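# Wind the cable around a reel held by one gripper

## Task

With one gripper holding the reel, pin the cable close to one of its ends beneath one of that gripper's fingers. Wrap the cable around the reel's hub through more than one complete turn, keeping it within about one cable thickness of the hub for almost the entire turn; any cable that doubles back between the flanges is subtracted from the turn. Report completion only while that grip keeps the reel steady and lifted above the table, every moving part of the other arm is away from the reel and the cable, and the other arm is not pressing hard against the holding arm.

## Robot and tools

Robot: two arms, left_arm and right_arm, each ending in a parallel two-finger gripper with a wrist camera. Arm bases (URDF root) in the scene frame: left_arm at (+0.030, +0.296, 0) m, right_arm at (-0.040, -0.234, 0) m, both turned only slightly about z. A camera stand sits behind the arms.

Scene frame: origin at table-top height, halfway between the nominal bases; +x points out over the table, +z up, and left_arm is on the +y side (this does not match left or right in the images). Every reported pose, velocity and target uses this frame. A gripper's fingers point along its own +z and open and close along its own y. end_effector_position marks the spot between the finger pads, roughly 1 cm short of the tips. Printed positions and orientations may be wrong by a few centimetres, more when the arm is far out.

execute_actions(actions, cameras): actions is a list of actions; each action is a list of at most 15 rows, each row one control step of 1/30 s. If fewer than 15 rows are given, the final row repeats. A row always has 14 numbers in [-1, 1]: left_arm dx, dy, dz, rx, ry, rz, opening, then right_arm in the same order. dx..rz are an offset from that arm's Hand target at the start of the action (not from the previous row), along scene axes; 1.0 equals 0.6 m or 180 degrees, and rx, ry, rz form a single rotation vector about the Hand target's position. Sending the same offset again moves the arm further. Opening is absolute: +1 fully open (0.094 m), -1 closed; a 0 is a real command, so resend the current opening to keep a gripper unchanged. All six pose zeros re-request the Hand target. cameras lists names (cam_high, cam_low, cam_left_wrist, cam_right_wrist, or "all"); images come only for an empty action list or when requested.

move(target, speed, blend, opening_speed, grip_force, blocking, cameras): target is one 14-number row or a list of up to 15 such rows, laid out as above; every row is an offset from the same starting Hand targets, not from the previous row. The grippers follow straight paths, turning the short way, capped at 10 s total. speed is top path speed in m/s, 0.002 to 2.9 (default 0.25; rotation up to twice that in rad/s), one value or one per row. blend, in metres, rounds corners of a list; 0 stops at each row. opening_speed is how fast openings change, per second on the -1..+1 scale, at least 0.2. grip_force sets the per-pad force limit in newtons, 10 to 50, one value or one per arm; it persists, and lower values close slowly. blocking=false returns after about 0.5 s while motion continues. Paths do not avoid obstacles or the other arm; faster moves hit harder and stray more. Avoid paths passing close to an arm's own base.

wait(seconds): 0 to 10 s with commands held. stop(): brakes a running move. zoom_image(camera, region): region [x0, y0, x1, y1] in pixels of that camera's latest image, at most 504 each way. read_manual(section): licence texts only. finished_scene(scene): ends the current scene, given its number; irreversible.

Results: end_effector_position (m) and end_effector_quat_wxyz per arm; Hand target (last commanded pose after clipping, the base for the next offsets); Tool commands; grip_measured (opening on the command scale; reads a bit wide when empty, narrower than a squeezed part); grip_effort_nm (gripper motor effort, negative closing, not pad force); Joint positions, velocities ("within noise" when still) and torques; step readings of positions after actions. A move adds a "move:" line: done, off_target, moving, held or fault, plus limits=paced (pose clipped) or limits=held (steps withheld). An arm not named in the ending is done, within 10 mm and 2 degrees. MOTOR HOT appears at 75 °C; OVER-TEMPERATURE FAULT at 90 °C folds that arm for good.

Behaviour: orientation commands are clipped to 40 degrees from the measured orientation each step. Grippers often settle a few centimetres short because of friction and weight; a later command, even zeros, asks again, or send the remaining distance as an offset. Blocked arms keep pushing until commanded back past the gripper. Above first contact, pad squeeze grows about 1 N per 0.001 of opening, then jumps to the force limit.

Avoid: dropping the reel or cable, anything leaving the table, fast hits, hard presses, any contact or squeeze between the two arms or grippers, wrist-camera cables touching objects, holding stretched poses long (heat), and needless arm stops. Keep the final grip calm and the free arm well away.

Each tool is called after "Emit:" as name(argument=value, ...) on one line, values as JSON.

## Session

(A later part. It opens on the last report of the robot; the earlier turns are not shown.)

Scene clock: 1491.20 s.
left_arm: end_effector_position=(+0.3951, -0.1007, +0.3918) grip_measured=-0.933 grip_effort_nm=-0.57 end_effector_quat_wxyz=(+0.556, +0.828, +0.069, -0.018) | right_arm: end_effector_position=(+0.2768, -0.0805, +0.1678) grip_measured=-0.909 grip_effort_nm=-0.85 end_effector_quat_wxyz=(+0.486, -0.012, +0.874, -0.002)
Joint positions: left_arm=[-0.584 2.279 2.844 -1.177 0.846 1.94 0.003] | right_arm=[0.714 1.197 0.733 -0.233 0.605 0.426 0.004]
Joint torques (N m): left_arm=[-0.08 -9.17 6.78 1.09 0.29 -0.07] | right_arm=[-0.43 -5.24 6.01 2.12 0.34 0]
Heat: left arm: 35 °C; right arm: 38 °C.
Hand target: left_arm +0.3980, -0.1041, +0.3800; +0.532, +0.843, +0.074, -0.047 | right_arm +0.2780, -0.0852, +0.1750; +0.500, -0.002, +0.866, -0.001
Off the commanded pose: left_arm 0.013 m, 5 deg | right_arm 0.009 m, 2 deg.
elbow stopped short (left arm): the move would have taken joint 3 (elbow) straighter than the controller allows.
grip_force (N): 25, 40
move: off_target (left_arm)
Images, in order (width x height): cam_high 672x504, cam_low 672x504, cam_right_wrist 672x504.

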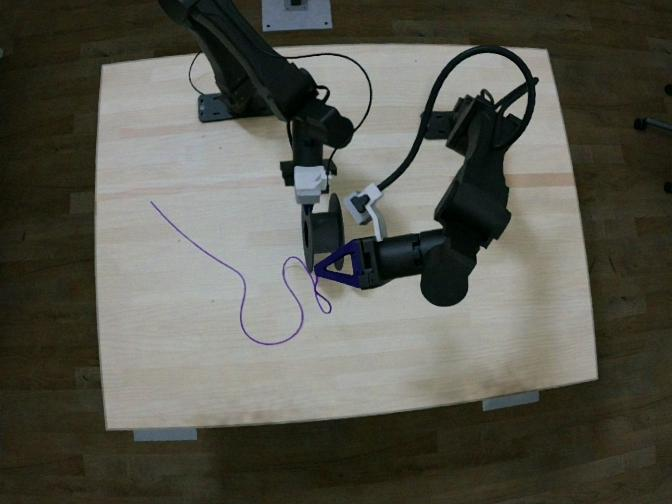

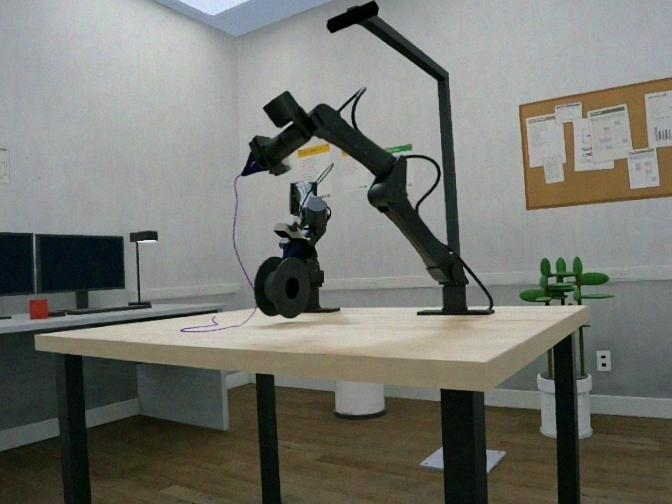

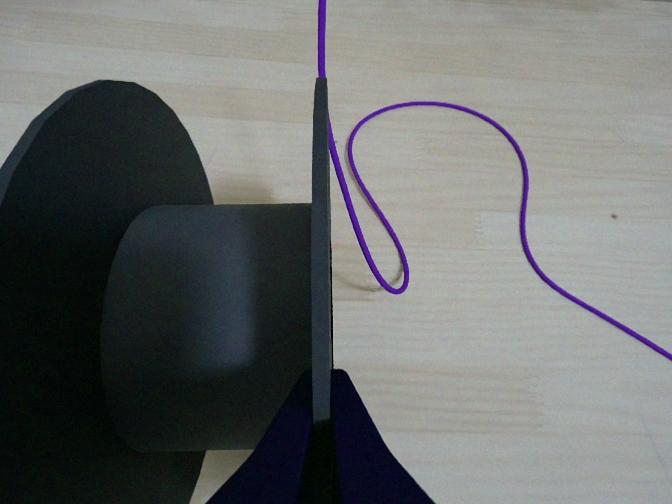

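Emit:
move(target=[[-0.01, 0.05, 0, 0, 0, 0, -1, 0, 0, 0.08, 0, 0, 0, -1], [-0.01, 0.05, 0, 0, 0, 0, -1, 0.07, 0.01, 0.08, 0, 0, 0, -1]], speed=0.12, blend=[0.01, 0], cameras=["cam_high", "cam_low", "cam_right_wrist"])

Scene clock: 1520.90 s.
left_arm: end_effector_position=(+0.4004, -0.0755, +0.3740) grip_measured=-0.933 grip_effort_nm=-0.57 end_effector_quat_wxyz=(+0.530, +0.843, +0.082, -0.031) | right_arm: end_effector_position=(+0.3057, -0.0838, +0.1939) grip_measured=-0.909 grip_effort_nm=-0.85 end_effector_quat_wxyz=(+0.465, -0.020, +0.885, -0.017)
Joint positions: left_arm=[-0.532 2.279 2.838 -1.295 0.865 2.02 0.003] | right_arm=[0.624 1.286 0.929 -0.363 0.535 0.36 0.004]
Joint torques (N m): left_arm=[0.1 -11.86 6.05 0.98 0.56 0.02] | right_arm=[-0.65 -4.41 10.91 2.35 0.31 0.01]
Heat: left arm: 35 °C; right arm: 34 °C.
Hand target: left_arm +0.3920, -0.0740, +0.3800; +0.532, +0.843, +0.074, -0.047 | right_arm +0.3200, -0.0792, +0.2231; +0.500, -0.002, +0.866, -0.001
Off the commanded pose: left_arm 0.010 m, 2 deg | right_arm 0.033 m, 5 deg.
grip_force (N): 25, 40
move: off_target (right_arm)
Images, in order (width x height): cam_high 672x504, cam_low 672x504, cam_right_wrist 672x504.

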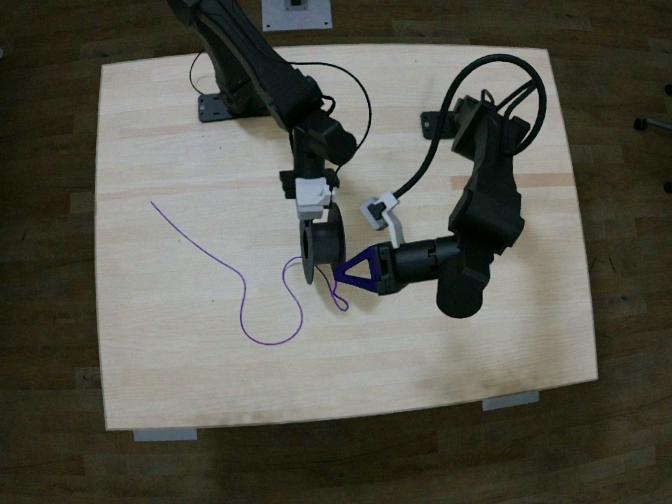

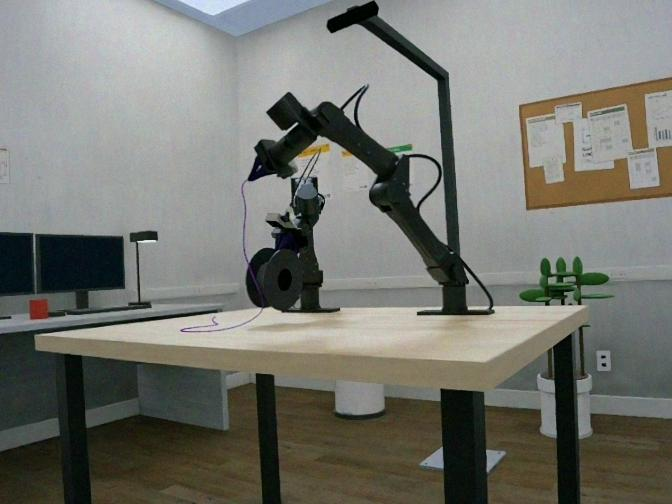

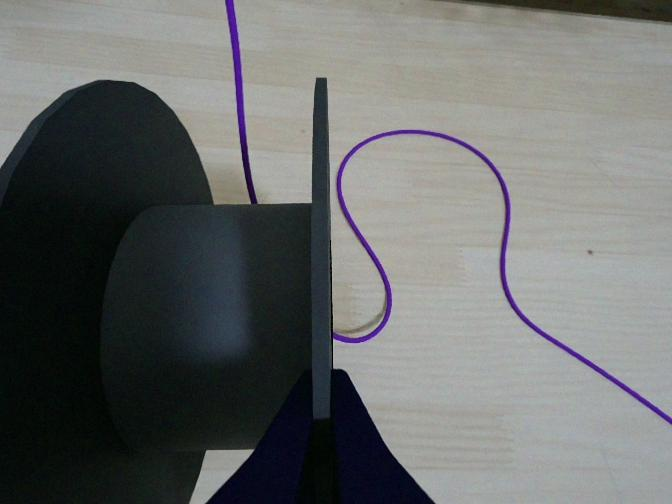

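Emit:
move(target=[-0.133, 0.017, -0.06, 0, 0, 0, -1, 0, 0, 0, 0, 0, 0, -1], speed=0.1, cameras=["cam_high", "cam_low", "cam_right_wrist", "cam_left_wrist"])

Scene clock: 1542.93 s.
left_arm: end_effector_position=(+0.3222, -0.0670, +0.3314) grip_measured=-0.933 grip_effort_nm=-0.57 end_effector_quat_wxyz=(+0.521, +0.848, +0.079, -0.048) | right_arm: end_effector_position=(+0.3056, -0.0838, +0.1939) grip_measured=-0.909 grip_effort_nm=-0.85 end_effector_quat_wxyz=(+0.465, -0.021, +0.885, -0.017)
Joint positions: left_arm=[-0.616 1.736 1.821 -0.81 0.821 1.962 0.003] | right_arm=[0.624 1.286 0.929 -0.363 0.535 0.36 0.004]
Joint torques (N m): left_arm=[-0.4 -11.69 5.12 1.31 0.34 -0.17] | right_arm=[-0.62 -4.42 10.91 2.36 0.3 0]
Heat: left arm: 37 °C; right arm: 36 °C.
Hand target: left_arm +0.3122, -0.0639, +0.3439; +0.532, +0.843, +0.074, -0.047 | right_arm +0.3200, -0.0792, +0.2231; +0.500, -0.002, +0.866, -0.001
Off the commanded pose: left_arm 0.016 m, 1 deg | right_arm 0.033 m, 5 deg.
grip_force (N): 25, 40
move: off_target (left_arm, right_arm)

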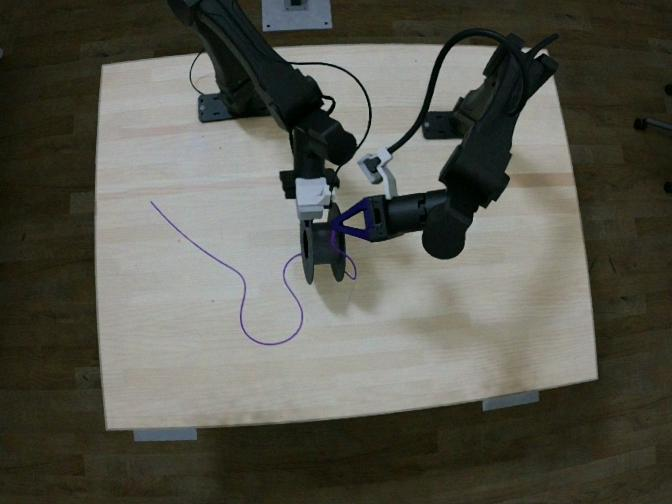

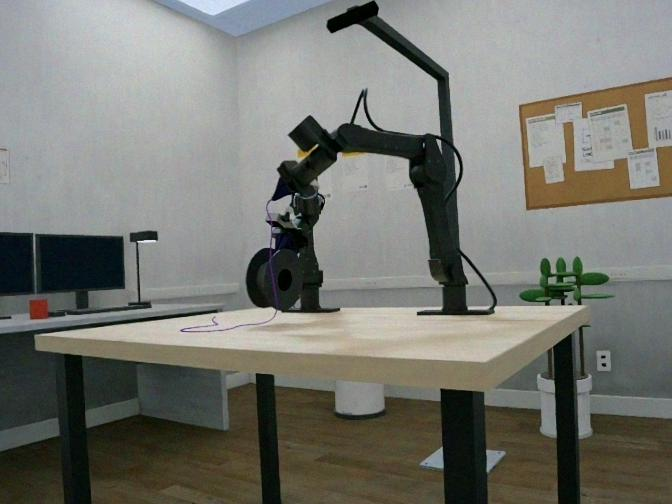

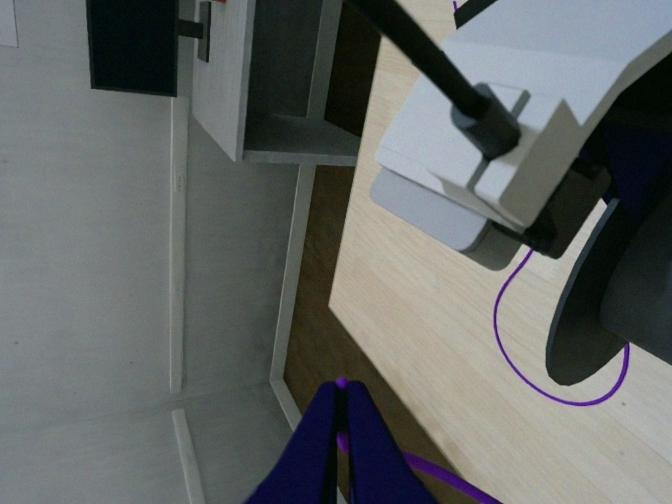

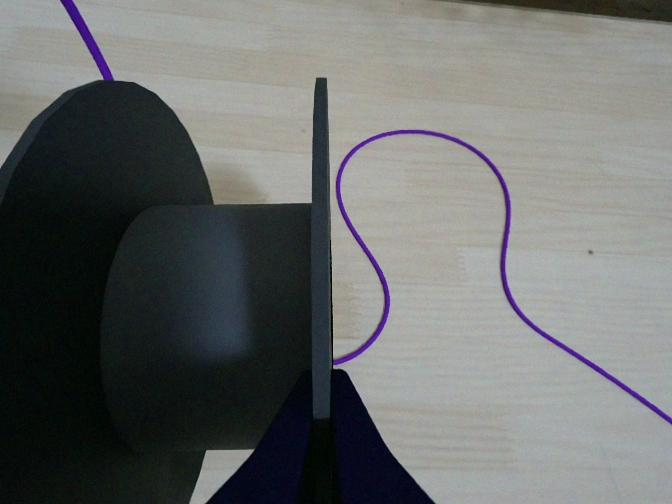

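Emit:
move(target=[[0.133, -0.017, 0.06, 0, 0, 0, -1, 0, 0, 0, 0, 0, 0, -1], [0.133, -0.017, 0.06, 0, 0, 0, -1, 0.04, 0, 0.17, 0, 0, 0, -1]], speed=0.1, blend=[0.01, 0], cameras=["cam_high", "cam_low", "cam_right_wrist"])

Scene clock: 1558.80 s.
left_arm: end_effector_position=(+0.3913, -0.0720, +0.3882) grip_measured=-0.933 grip_effort_nm=-0.57 end_effector_quat_wxyz=(+0.537, +0.840, +0.075, -0.022) | right_arm: end_effector_position=(+0.3379, -0.0774, +0.3028) grip_measured=-0.909 grip_effort_nm=-0.85 end_effector_quat_wxyz=(+0.477, -0.015, +0.879, -0.008)
Joint positions: left_arm=[-0.535 2.214 2.77 -1.263 0.866 2.018 0.003] | right_arm=[0.571 1.407 1.43 -0.691 0.494 0.323 0.004]
Joint torques (N m): left_arm=[0.42 -8.58 6.9 1 0.54 0] | right_arm=[-0.72 -5.19 10.39 2.1 0.28 0]
Heat: left arm: 36 °C; right arm: 36 °C.
Hand target: left_arm +0.3921, -0.0740, +0.3799; +0.531, +0.843, +0.074, -0.047 | right_arm +0.3439, -0.0793, +0.3251; +0.500, -0.002, +0.866, -0.001
Off the commanded pose: left_arm 0.009 m, 3 deg | right_arm 0.023 m, 3 deg.
grip_force (N): 25, 40
move: off_target (left_arm, right_arm)
Images, in order (width x height): cam_high 672x504, cam_low 672x504, cam_right_wrist 672x504.

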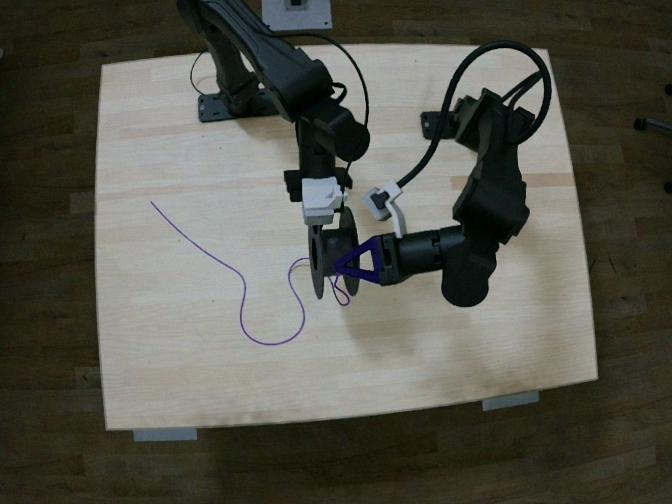

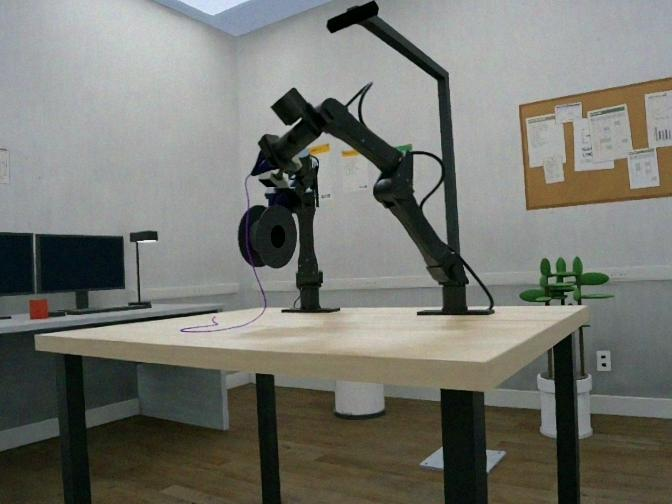

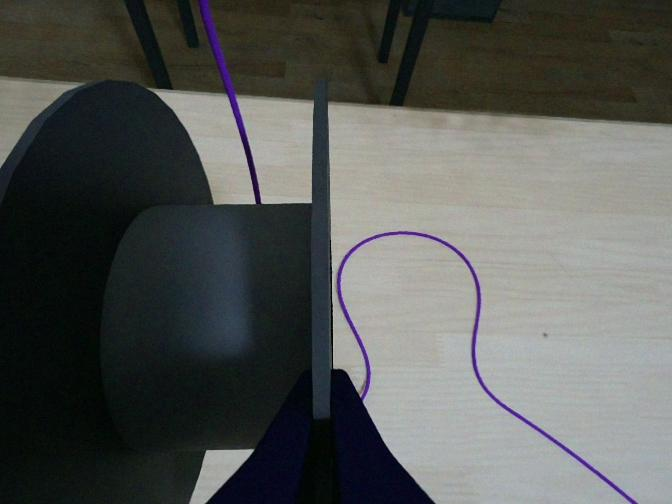

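Emit:
move(target=[-0.09, 0, 0.05, 0, 0, 0, -1, 0, 0, 0, 0, 0, 0, -1], speed=0.1, cameras=["cam_high", "cam_low", "cam_right_wrist", "cam_left_wrist"])

Scene clock: 1570.63 s.
left_arm: end_effector_position=(+0.3688, -0.0841, +0.3822) grip_measured=-0.933 grip_effort_nm=-0.58 end_effector_quat_wxyz=(+0.520, +0.850, +0.076, -0.042) | right_arm: end_effector_position=(+0.3378, -0.0774, +0.3028) grip_measured=-0.909 grip_effort_nm=-0.85 end_effector_quat_wxyz=(+0.477, -0.015, +0.879, -0.008)
Joint positions: left_arm=[-0.587 2.179 2.716 -1.282 0.835 2.002 0.003] | right_arm=[0.571 1.407 1.43 -0.691 0.493 0.323 0.004]
Joint torques (N m): left_arm=[0.24 -10.78 4.55 1.18 0.37 -0.03] | right_arm=[-0.68 -5.18 10.37 2.08 0.27 -0.01]
Heat: left arm: 35 °C; right arm: 39 °C.
Hand target: left_arm +0.3685, -0.0837, +0.3816; +0.521, +0.849, +0.076, -0.048 (not the last commanded pose) | right_arm +0.3440, -0.0792, +0.3251; +0.500, -0.002, +0.866, -0.001
Off the commanded pose: left_arm 0.043 m, 2 deg | right_arm 0.023 m, 3 deg.
grip_force (N): 25, 40
move: held (left_arm; a check stopped the path), off_target (right_arm); limits=held
pose unreachable (left arm): on one or more control steps of this call, first in action 0 (counted from 0), this arm could not follow its commanded pose, so it was not sent that pose on those steps. It may still have moved: this result reports where it is.
cause: moving toward the commanded pose would bring a part of the arm too close to another arm (this arm's wrist camera and the right arm's wrist (the part past joint 4), 27 mm apart when this arm was first held).

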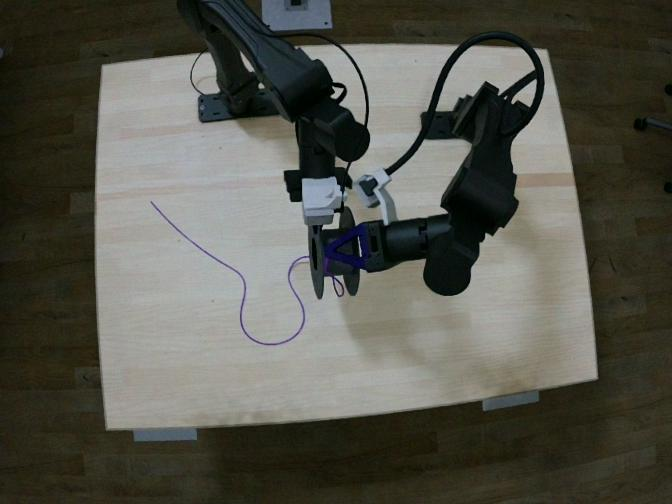

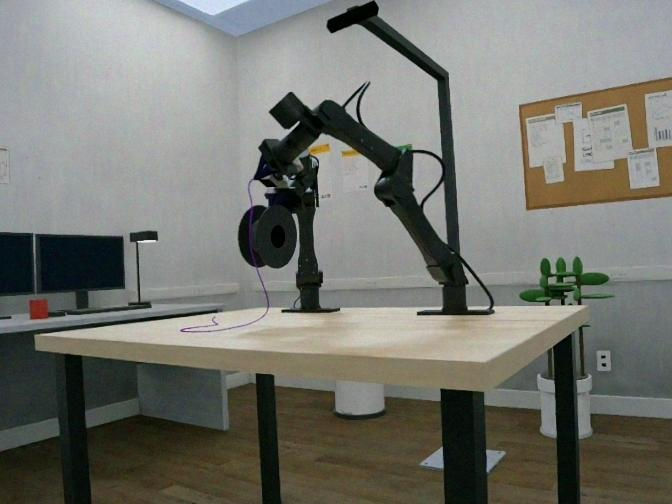

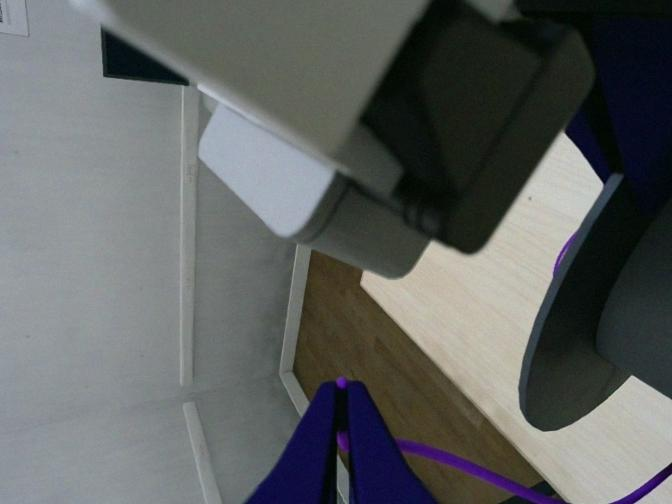

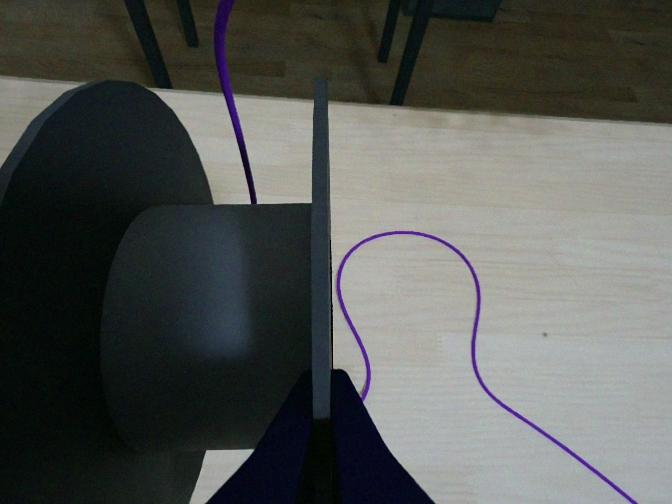

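Emit:
move(target=[[0.03, 0.02, 0.0, 0, 0, 0, -1, 0, 0, 0, 0, 0, 0, -1], [0.03, 0.05, 0.0, 0, 0.401, 0.1916, -1, 0, 0, 0, 0, 0, 0, -1]], speed=0.15, blend=[0.005, 0], cameras=["cam_high", "cam_low", "cam_right_wrist", "cam_left_wrist"])

Scene clock: 1595.30 s.
left_arm: end_effector_position=(+0.3844, -0.0529, +0.3876) grip_measured=-0.933 grip_effort_nm=-0.57 end_effector_quat_wxyz=(+0.385, +0.604, +0.592, -0.370) | right_arm: end_effector_position=(+0.3378, -0.0773, +0.3027) grip_measured=-0.909 grip_effort_nm=-0.85 end_effector_quat_wxyz=(+0.476, -0.015, +0.879, -0.008)
Joint positions: left_arm=[-0.496 2.198 2.767 -1.354 0.918 0.7 0.003] | right_arm=[0.571 1.407 1.43 -0.691 0.493 0.323 0.004]
Joint torques (N m): left_arm=[0.57 -8.73 6.38 1.03 0.52 -0.09] | right_arm=[-0.64 -5.22 10.35 2.09 0.26 0]
Heat: left arm: 34 °C; right arm: 41 °C.
Hand target: left_arm +0.3866, -0.0537, +0.3815; +0.369, +0.601, +0.596, -0.384 | right_arm +0.3439, -0.0792, +0.3251; +0.500, -0.002, +0.866, -0.001
Off the commanded pose: left_arm 0.006 m, 2 deg | right_arm 0.023 m, 4 deg.
grip_force (N): 25, 40
move: off_target (right_arm)

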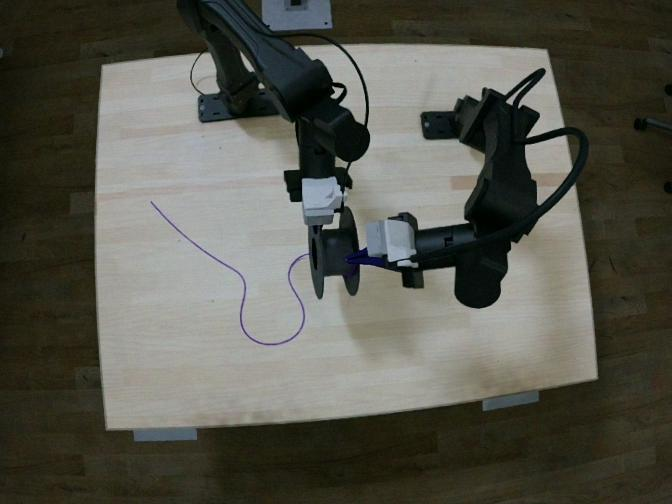

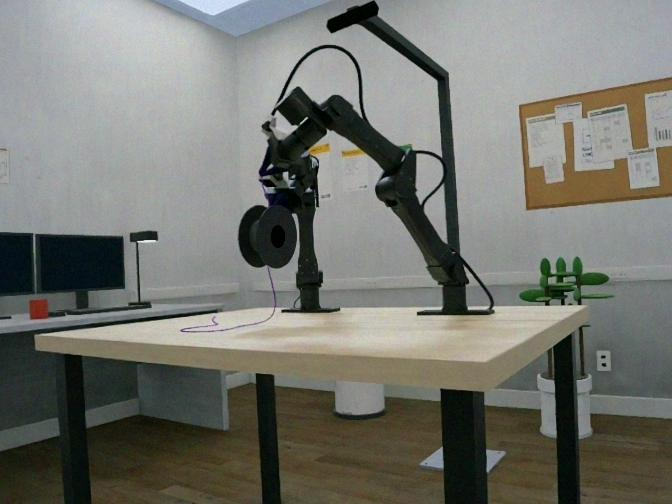

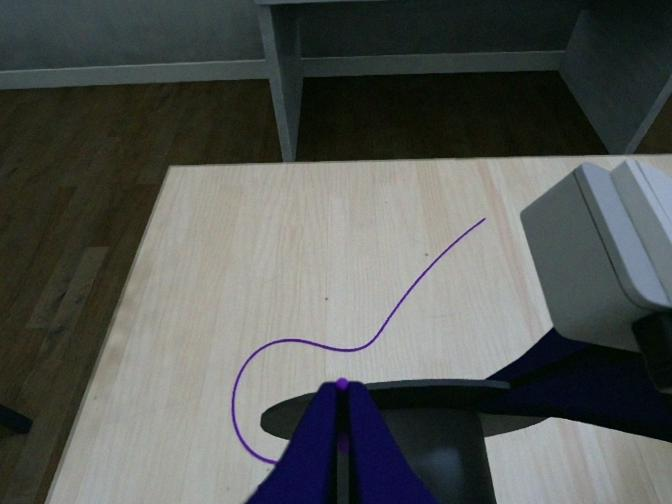

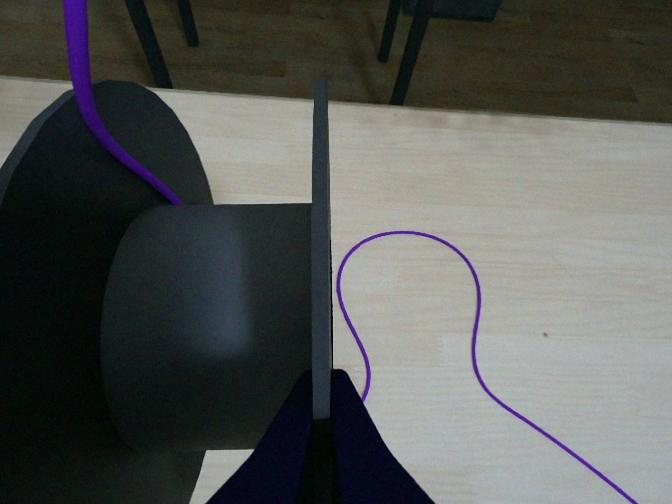

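Emit:
move(target=[[0, 0.03, 0.01, 0, 0, 0, -1, 0, 0, 0, 0, 0, 0, -1], [-0.12, 0.03, 0.01, 0, 0, 0, -1, 0, 0, 0, 0, 0, 0, -1]], speed=0.1, blend=[0.01, 0], cameras=["cam_high", "cam_low", "cam_right_wrist", "cam_left_wrist"])

Scene clock: 1610.77 s.
left_arm: end_effector_position=(+0.3217, -0.0376, +0.3775) grip_measured=-0.933 grip_effort_nm=-0.58 end_effector_quat_wxyz=(+0.357, +0.600, +0.604, -0.384) | right_arm: end_effector_position=(+0.3377, -0.0773, +0.3025) grip_measured=-0.909 grip_effort_nm=-0.85 end_effector_quat_wxyz=(+0.476, -0.015, +0.879, -0.008)
Joint positions: left_arm=[-0.537 1.806 2.127 -1.134 0.904 0.653 0.003] | right_arm=[0.571 1.407 1.43 -0.692 0.492 0.323 0.004]
Joint torques (N m): left_arm=[-0.35 -10.95 4.53 1.24 0.31 -0.07] | right_arm=[-0.73 -5.19 10.4 2.09 0.26 0]
Heat: left arm: 34 °C; right arm: 42 °C.
Hand target: left_arm +0.3146, -0.0357, +0.3874; +0.369, +0.601, +0.596, -0.384 | right_arm +0.3439, -0.0792, +0.3251; +0.500, -0.002, +0.866, -0.001
Off the commanded pose: left_arm 0.012 m, 2 deg | right_arm 0.024 m, 4 deg.
grip_force (N): 25, 40
move: off_target (left_arm, right_arm); blend cut to 0.0095 m at target 1

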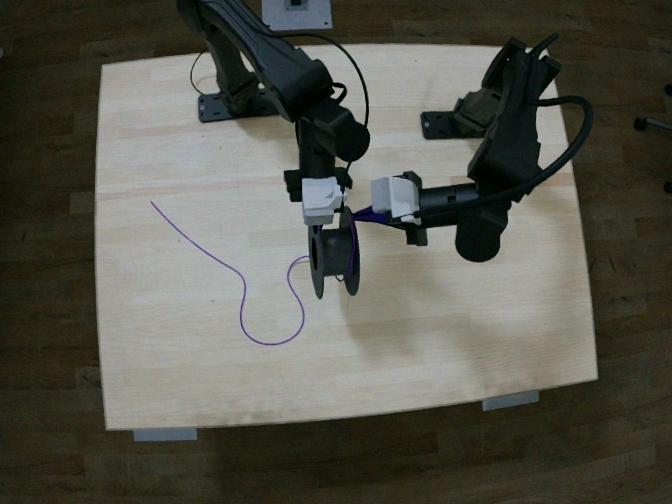

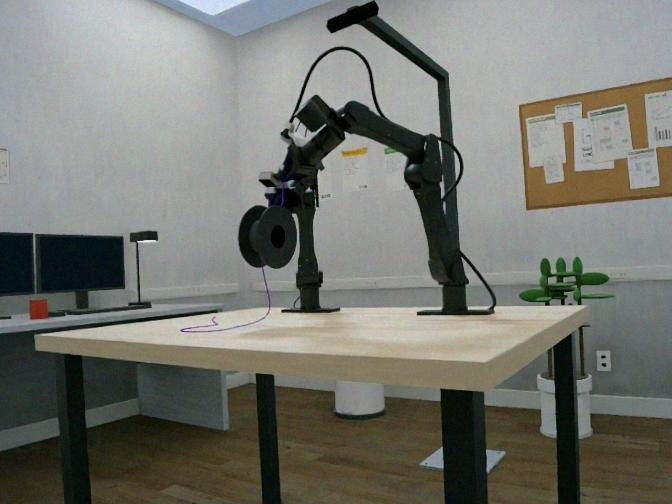

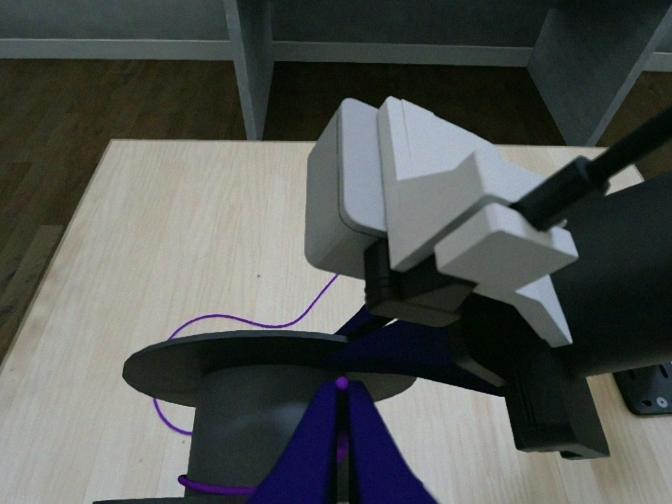

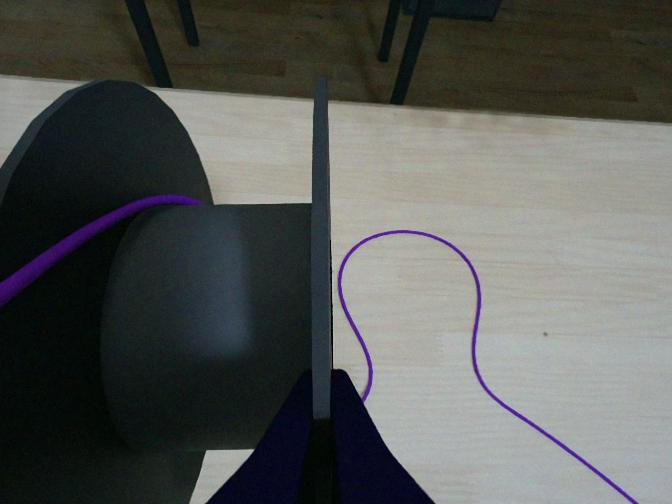

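Emit:
move(target=[[0, 0.055, 0.01, 0, 0, 0, -1, 0, 0, 0, 0, 0, 0, -1], [-0.12, 0.055, 0.01, 0, 0, 0, -1, -0.07, 0, -0.218, 0, 0, 0, -1], [-0.12, 0.055, 0.01, 0, 0, 0, -1, 0.0235, -0.003, -0.235, 0, 0.333, 0, -1]], speed=[0.1, 0.12, 0.15], blend=[0.005, 0.005, 0], cameras=["all"])

Scene clock: 1705.03 s.
left_arm: end_effector_position=(+0.2492, -0.0043, +0.3868) grip_measured=-0.933 grip_effort_nm=-0.57 end_effector_quat_wxyz=(+0.359, +0.600, +0.604, -0.383) | right_arm: end_effector_position=(+0.3658, -0.0770, +0.1800) grip_measured=-0.909 grip_effort_nm=-0.85 end_effector_quat_wxyz=(+0.075, -0.001, +0.997, +0.023)
Joint positions: left_arm=[-0.568 1.498 1.825 -1.109 0.881 0.617 0.003] | right_arm=[0.342 2.122 2.221 -1.512 0.012 0.368 0.004]
Joint torques (N m): left_arm=[-0.46 -7.72 4.59 1.28 0.31 -0.07] | right_arm=[-0.64 -9.1 8.8 0.11 -0.08 -0.05]
Heat: left arm: 34 °C; right arm: 43 °C.
Hand target: left_arm +0.2426, -0.0027, +0.3934; +0.369, +0.601, +0.596, -0.384 | right_arm +0.3580, -0.0809, +0.1841; +0.000, -0.002, +1.000, +0.000
Off the commanded pose: left_arm 0.010 m, 1 deg | right_arm 0.010 m, 9 deg.
joint sent to its limit (right arm) — joint 4 (wrist pitch), lower limit. The joint targets are off in orientation, not in position.
grip_force (N): 25, 40
move: off_target (right_arm)

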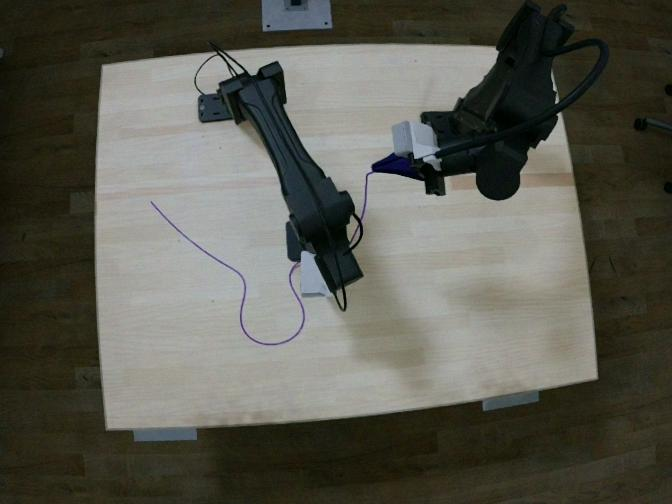

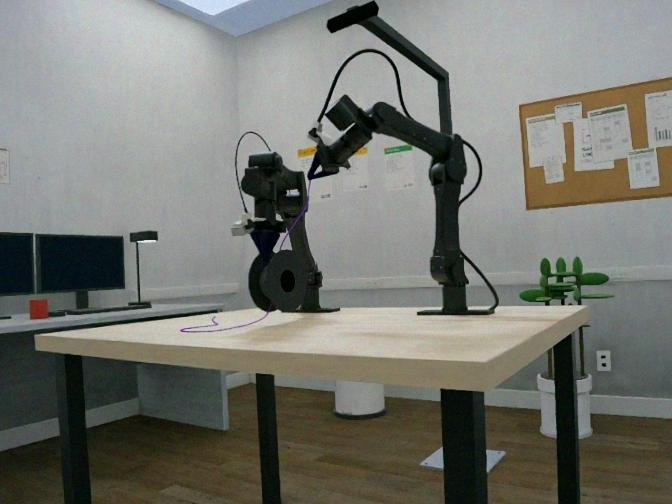

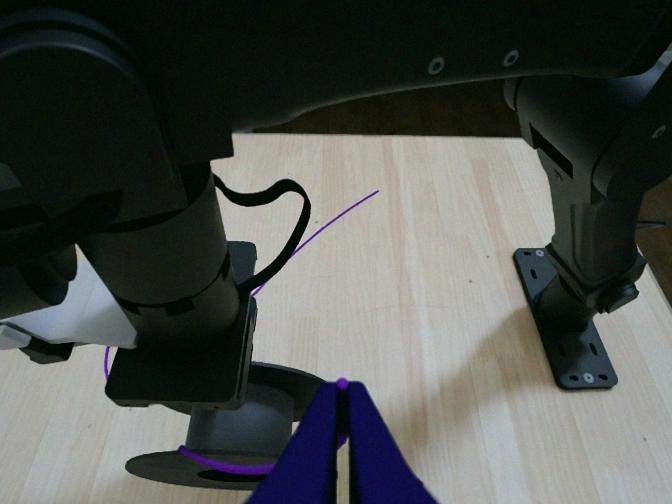

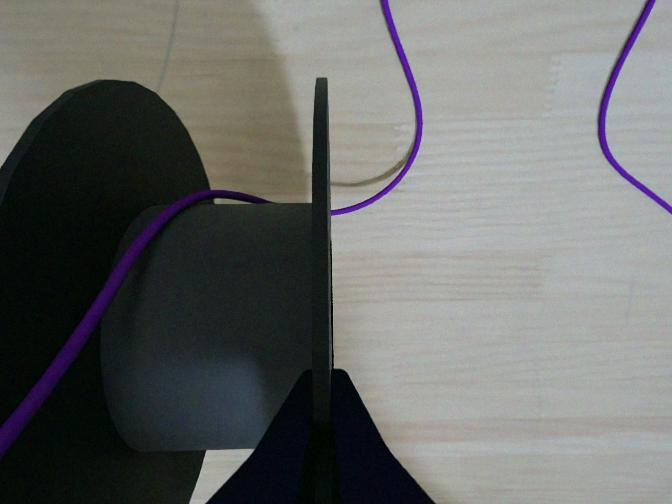

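Emit:
move(target=[[0, 0, 0, 0, 0, 0, -1, 0, 0, -0.03, 0, 0, 0, -1], [0, 0, 0, 0, 0, 0, -1, 0, 0, -0.042, 0, 0, 0, -1]], speed=[0.06, 0.03], cameras=["cam_low", "cam_right_wrist", "cam_left_wrist"])

Scene clock: 1719.17 s.
left_arm: end_effector_position=(+0.2493, -0.0043, +0.3868) grip_measured=-0.933 grip_effort_nm=-0.57 end_effector_quat_wxyz=(+0.359, +0.600, +0.604, -0.383) | right_arm: end_effector_position=(+0.3681, -0.0760, +0.1587) grip_measured=-0.909 grip_effort_nm=-0.85 end_effector_quat_wxyz=(+0.051, -0.002, +0.999, +0.014)
Joint positions: left_arm=[-0.568 1.498 1.825 -1.109 0.88 0.617 0.003] | right_arm=[0.342 2.173 2.221 -1.513 0.011 0.368 0.004]
Joint torques (N m): left_arm=[-0.49 -7.71 4.57 1.28 0.31 -0.07] | right_arm=[-0.61 -9.52 7.54 0.01 -0.07 -0.05]
Heat: left arm: 34 °C; right arm: 41 °C.
Hand target: left_arm +0.2426, -0.0027, +0.3934; +0.369, +0.601, +0.596, -0.384 | right_arm +0.3581, -0.0810, +0.1589; +0.000, -0.002, +1.000, +0.000
Off the commanded pose: left_arm 0.010 m, 1 deg | right_arm 0.011 m, 6 deg.
joint sent to its limit (right arm) — joint 4 (wrist pitch), lower limit. The joint targets are off in orientation, not in position.
grip_force (N): 25, 40
move: off_target (right_arm)
Images, in order (width x height): cam_low 672x504, cam_left_wrist 672x504, cam_right_wrist 672x504.

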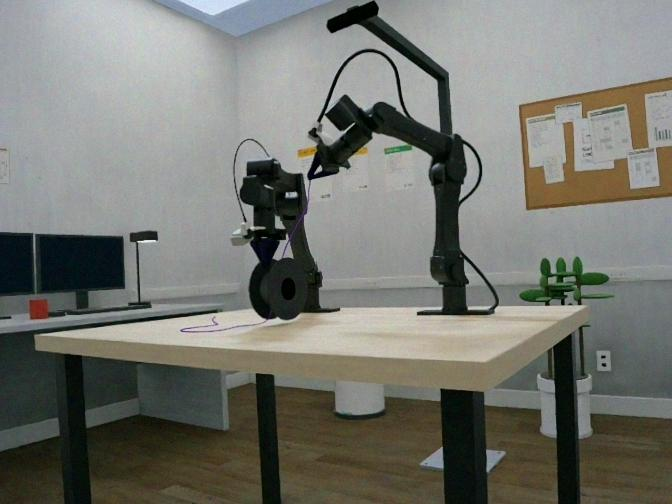

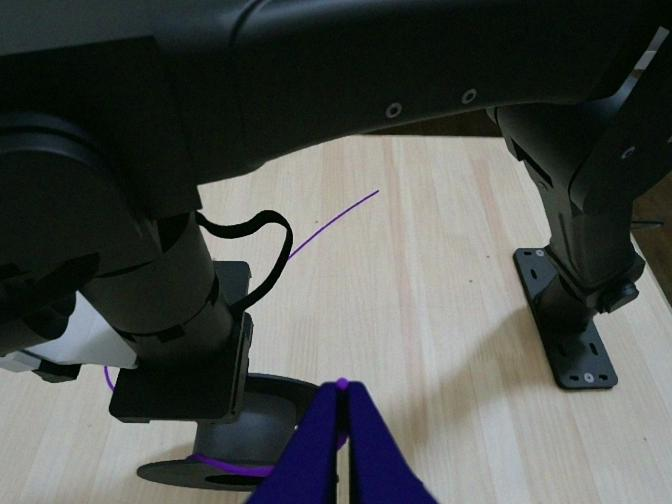

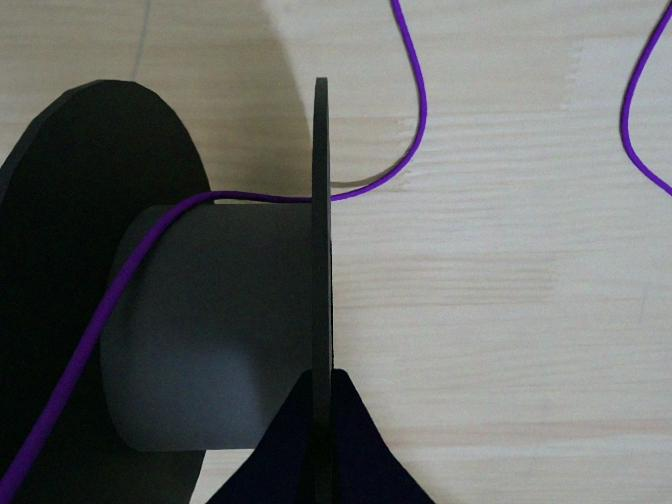

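Emit:
move(target=[[0, 0, 0, 0, 0, 0, -1, 0, 0, 0, 0, 0, 0, 0], [0, 0, 0, 0, 0, 0, -1, 0, 0, 0.1, 0, 0, 0, 0], [0, -0.015, -0.25, 0, -0.2306, -0.1102, -1, 0, -0.05, 0.1, 0, 0, 0, 0]], speed=[0.1, 0.1, 0.15], blend=[0, 0.01, 0], grip_force=[25, 50], cameras=["all"])

Scene clock: 1773.33 s.
left_arm: end_effector_position=(+0.2498, -0.0123, +0.2355) grip_measured=-0.933 grip_effort_nm=-0.58 end_effector_quat_wxyz=(+0.472, +0.790, +0.333, -0.206) | right_arm: end_effector_position=(+0.3775, -0.1026, +0.2170) grip_measured=-0.003 grip_effort_nm=0.13 end_effector_quat_wxyz=(+0.125, -0.001, +0.991, +0.037)
Joint positions: left_arm=[-0.603 1.358 1.087 -0.497 0.83 1.38 0.003] | right_arm=[0.275 2.066 2.269 -1.513 0.004 0.302 0.047]
Joint torques (N m): left_arm=[-0.59 -7.9 5.53 1.29 0.37 0.07] | right_arm=[-0.66 -11.59 4.1 0.33 -0.04 -0.05]
Heat: left arm: 33 °C; right arm: 39 °C.
Hand target: left_arm +0.2425, -0.0118, +0.2435; +0.485, +0.789, +0.317, -0.204 | right_arm +0.3581, -0.1110, +0.2189; +0.001, -0.002, +1.000, +0.000
Off the commanded pose: left_arm 0.011 m, 2 deg | right_arm 0.021 m, 15 deg.
joint sent to its limit (right arm) — joint 4 (wrist pitch), lower limit. The joint targets are off in orientation, not in position.
grip_force (N): 25, 50
move: off_target (left_arm, right_arm)

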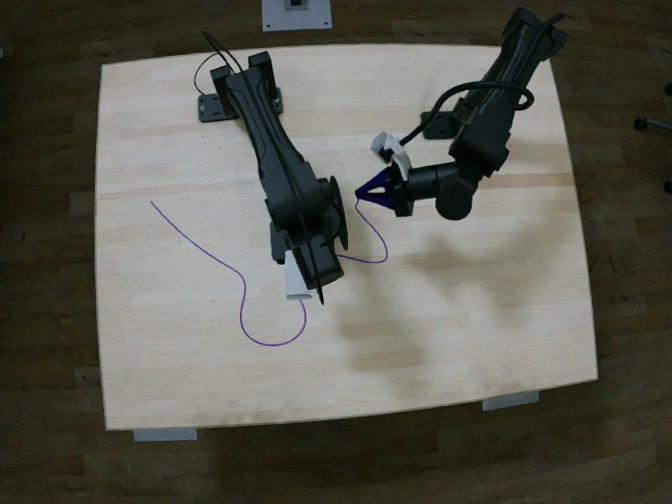

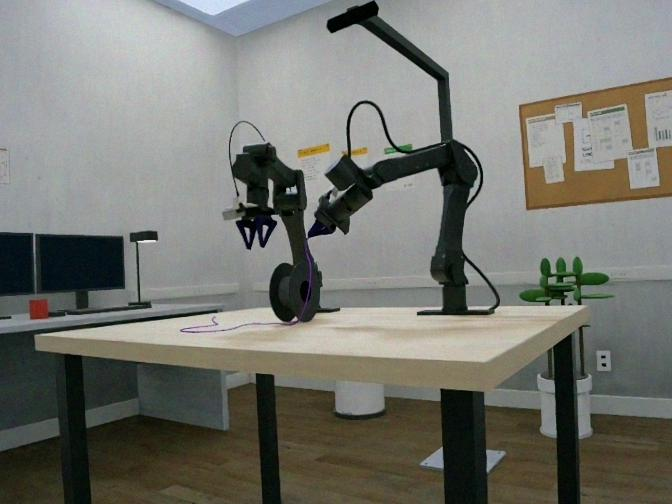

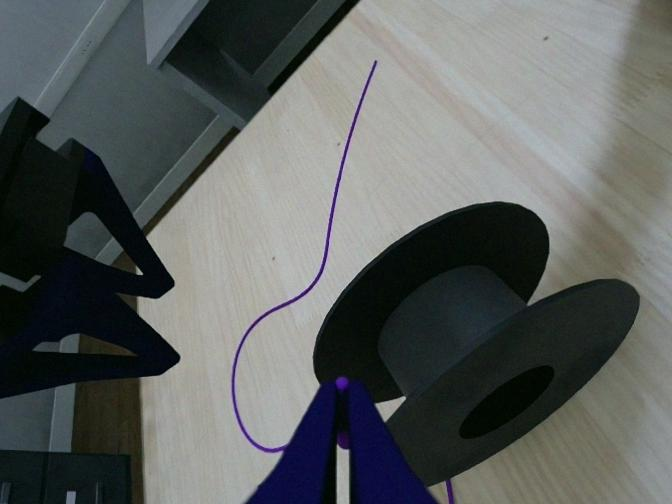

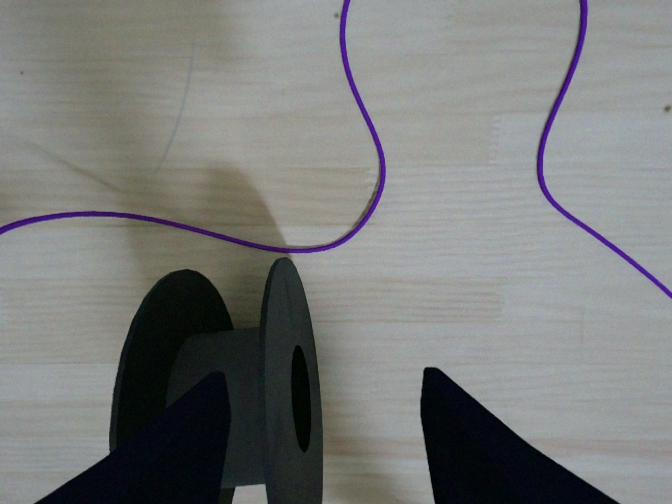

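Emit:
move(target=[[0.03, 0.15, 0.1, 0, 0, 0, -1, 0, 0, 0.02, 0, 0, 0, 0.1], [0.29, 0.13, 0.05, 0, 0, 0, -1, 0, 0, 0.02, 0, 0, 0, 0.1], [0.29, 0.13, 0.05, 0, 0, 0, -1, -0.097, 0.165, 0, 0, 0, 0, 0.1]], speed=0.25, blend=[0.03, 0.01, 0], cameras=["all"])

Scene clock: 1863.23 s.
left_arm: end_effector_position=(+0.4144, +0.0684, +0.2731) grip_measured=-0.933 grip_effort_nm=-0.57 end_effector_quat_wxyz=(+0.479, +0.797, +0.319, -0.183) | right_arm: end_effector_position=(+0.3150, +0.0008, +0.2184) grip_measured=+0.097 grip_effort_nm=0.13 end_effector_quat_wxyz=(+0.105, -0.010, +0.992, +0.066)
Joint positions: left_arm=[-0.189 1.959 1.967 -1.233 1.042 2.001 0.003] | right_arm=[0.554 2.022 2.211 -1.512 0.004 0.563 0.052]
Joint torques (N m): left_arm=[0.36 -7.6 8.31 0.43 0.77 0.04] | right_arm=[-0.62 -10.7 4.57 0.32 -0.02 0.11]
Heat: left arm: 33 °C; right arm: 35 °C.
Hand target: left_arm +0.4165, +0.0662, +0.2734; +0.485, +0.789, +0.317, -0.204 | right_arm +0.2999, -0.0120, +0.2189; +0.001, -0.002, +1.000, +0.000
Off the commanded pose: left_arm 0.003 m, 3 deg | right_arm 0.020 m, 14 deg.
joint sent to its limit (right arm) — joint 4 (wrist pitch), lower limit. The joint targets are off in orientation, not in position.
grip_force (N): 25, 50
move: off_target (left_arm, right_arm)

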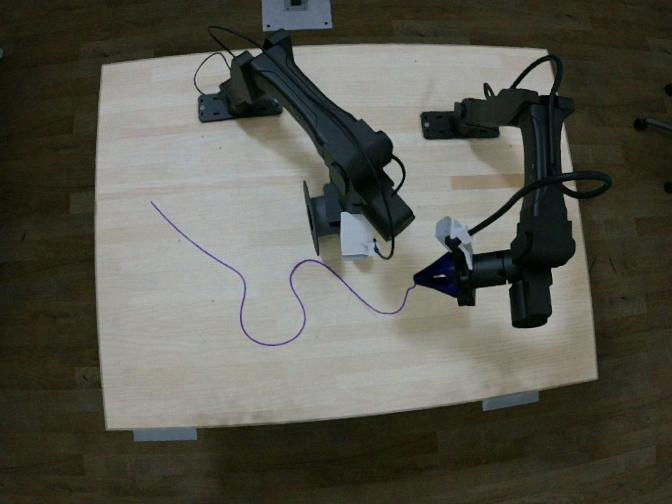

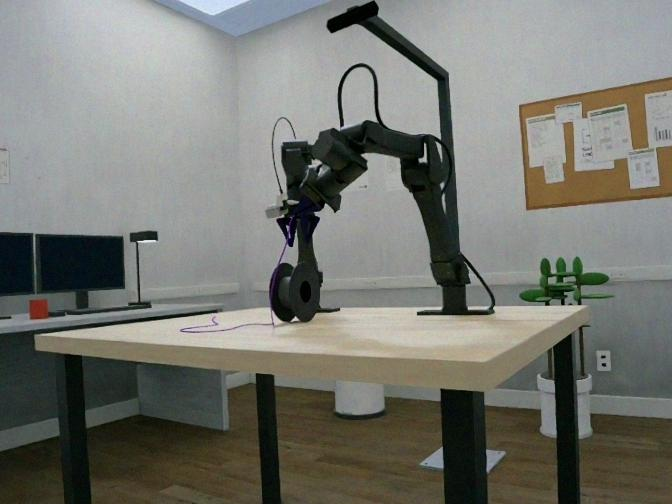

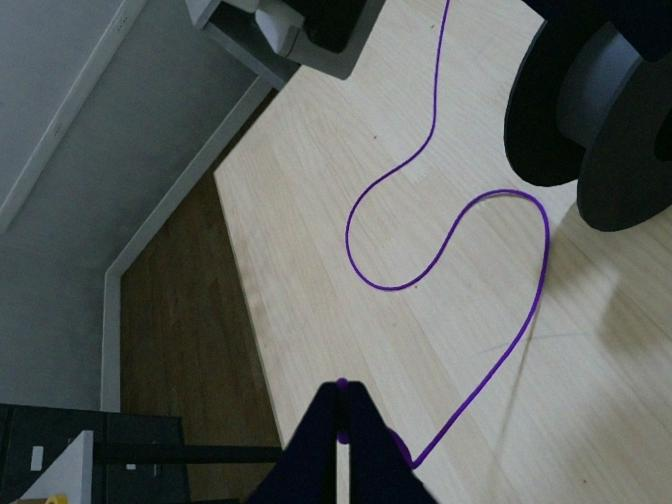

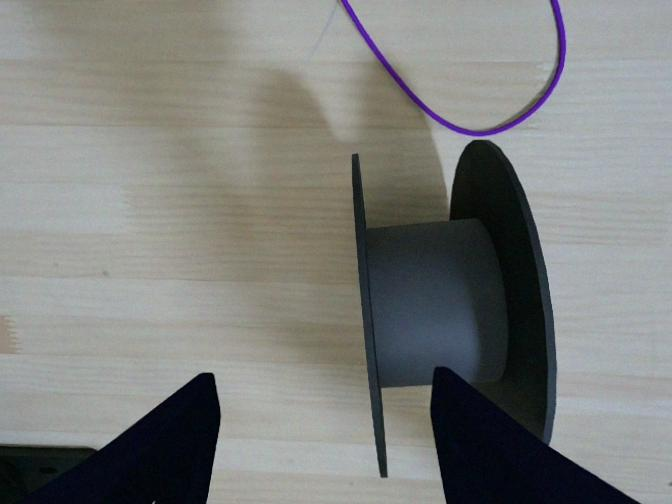

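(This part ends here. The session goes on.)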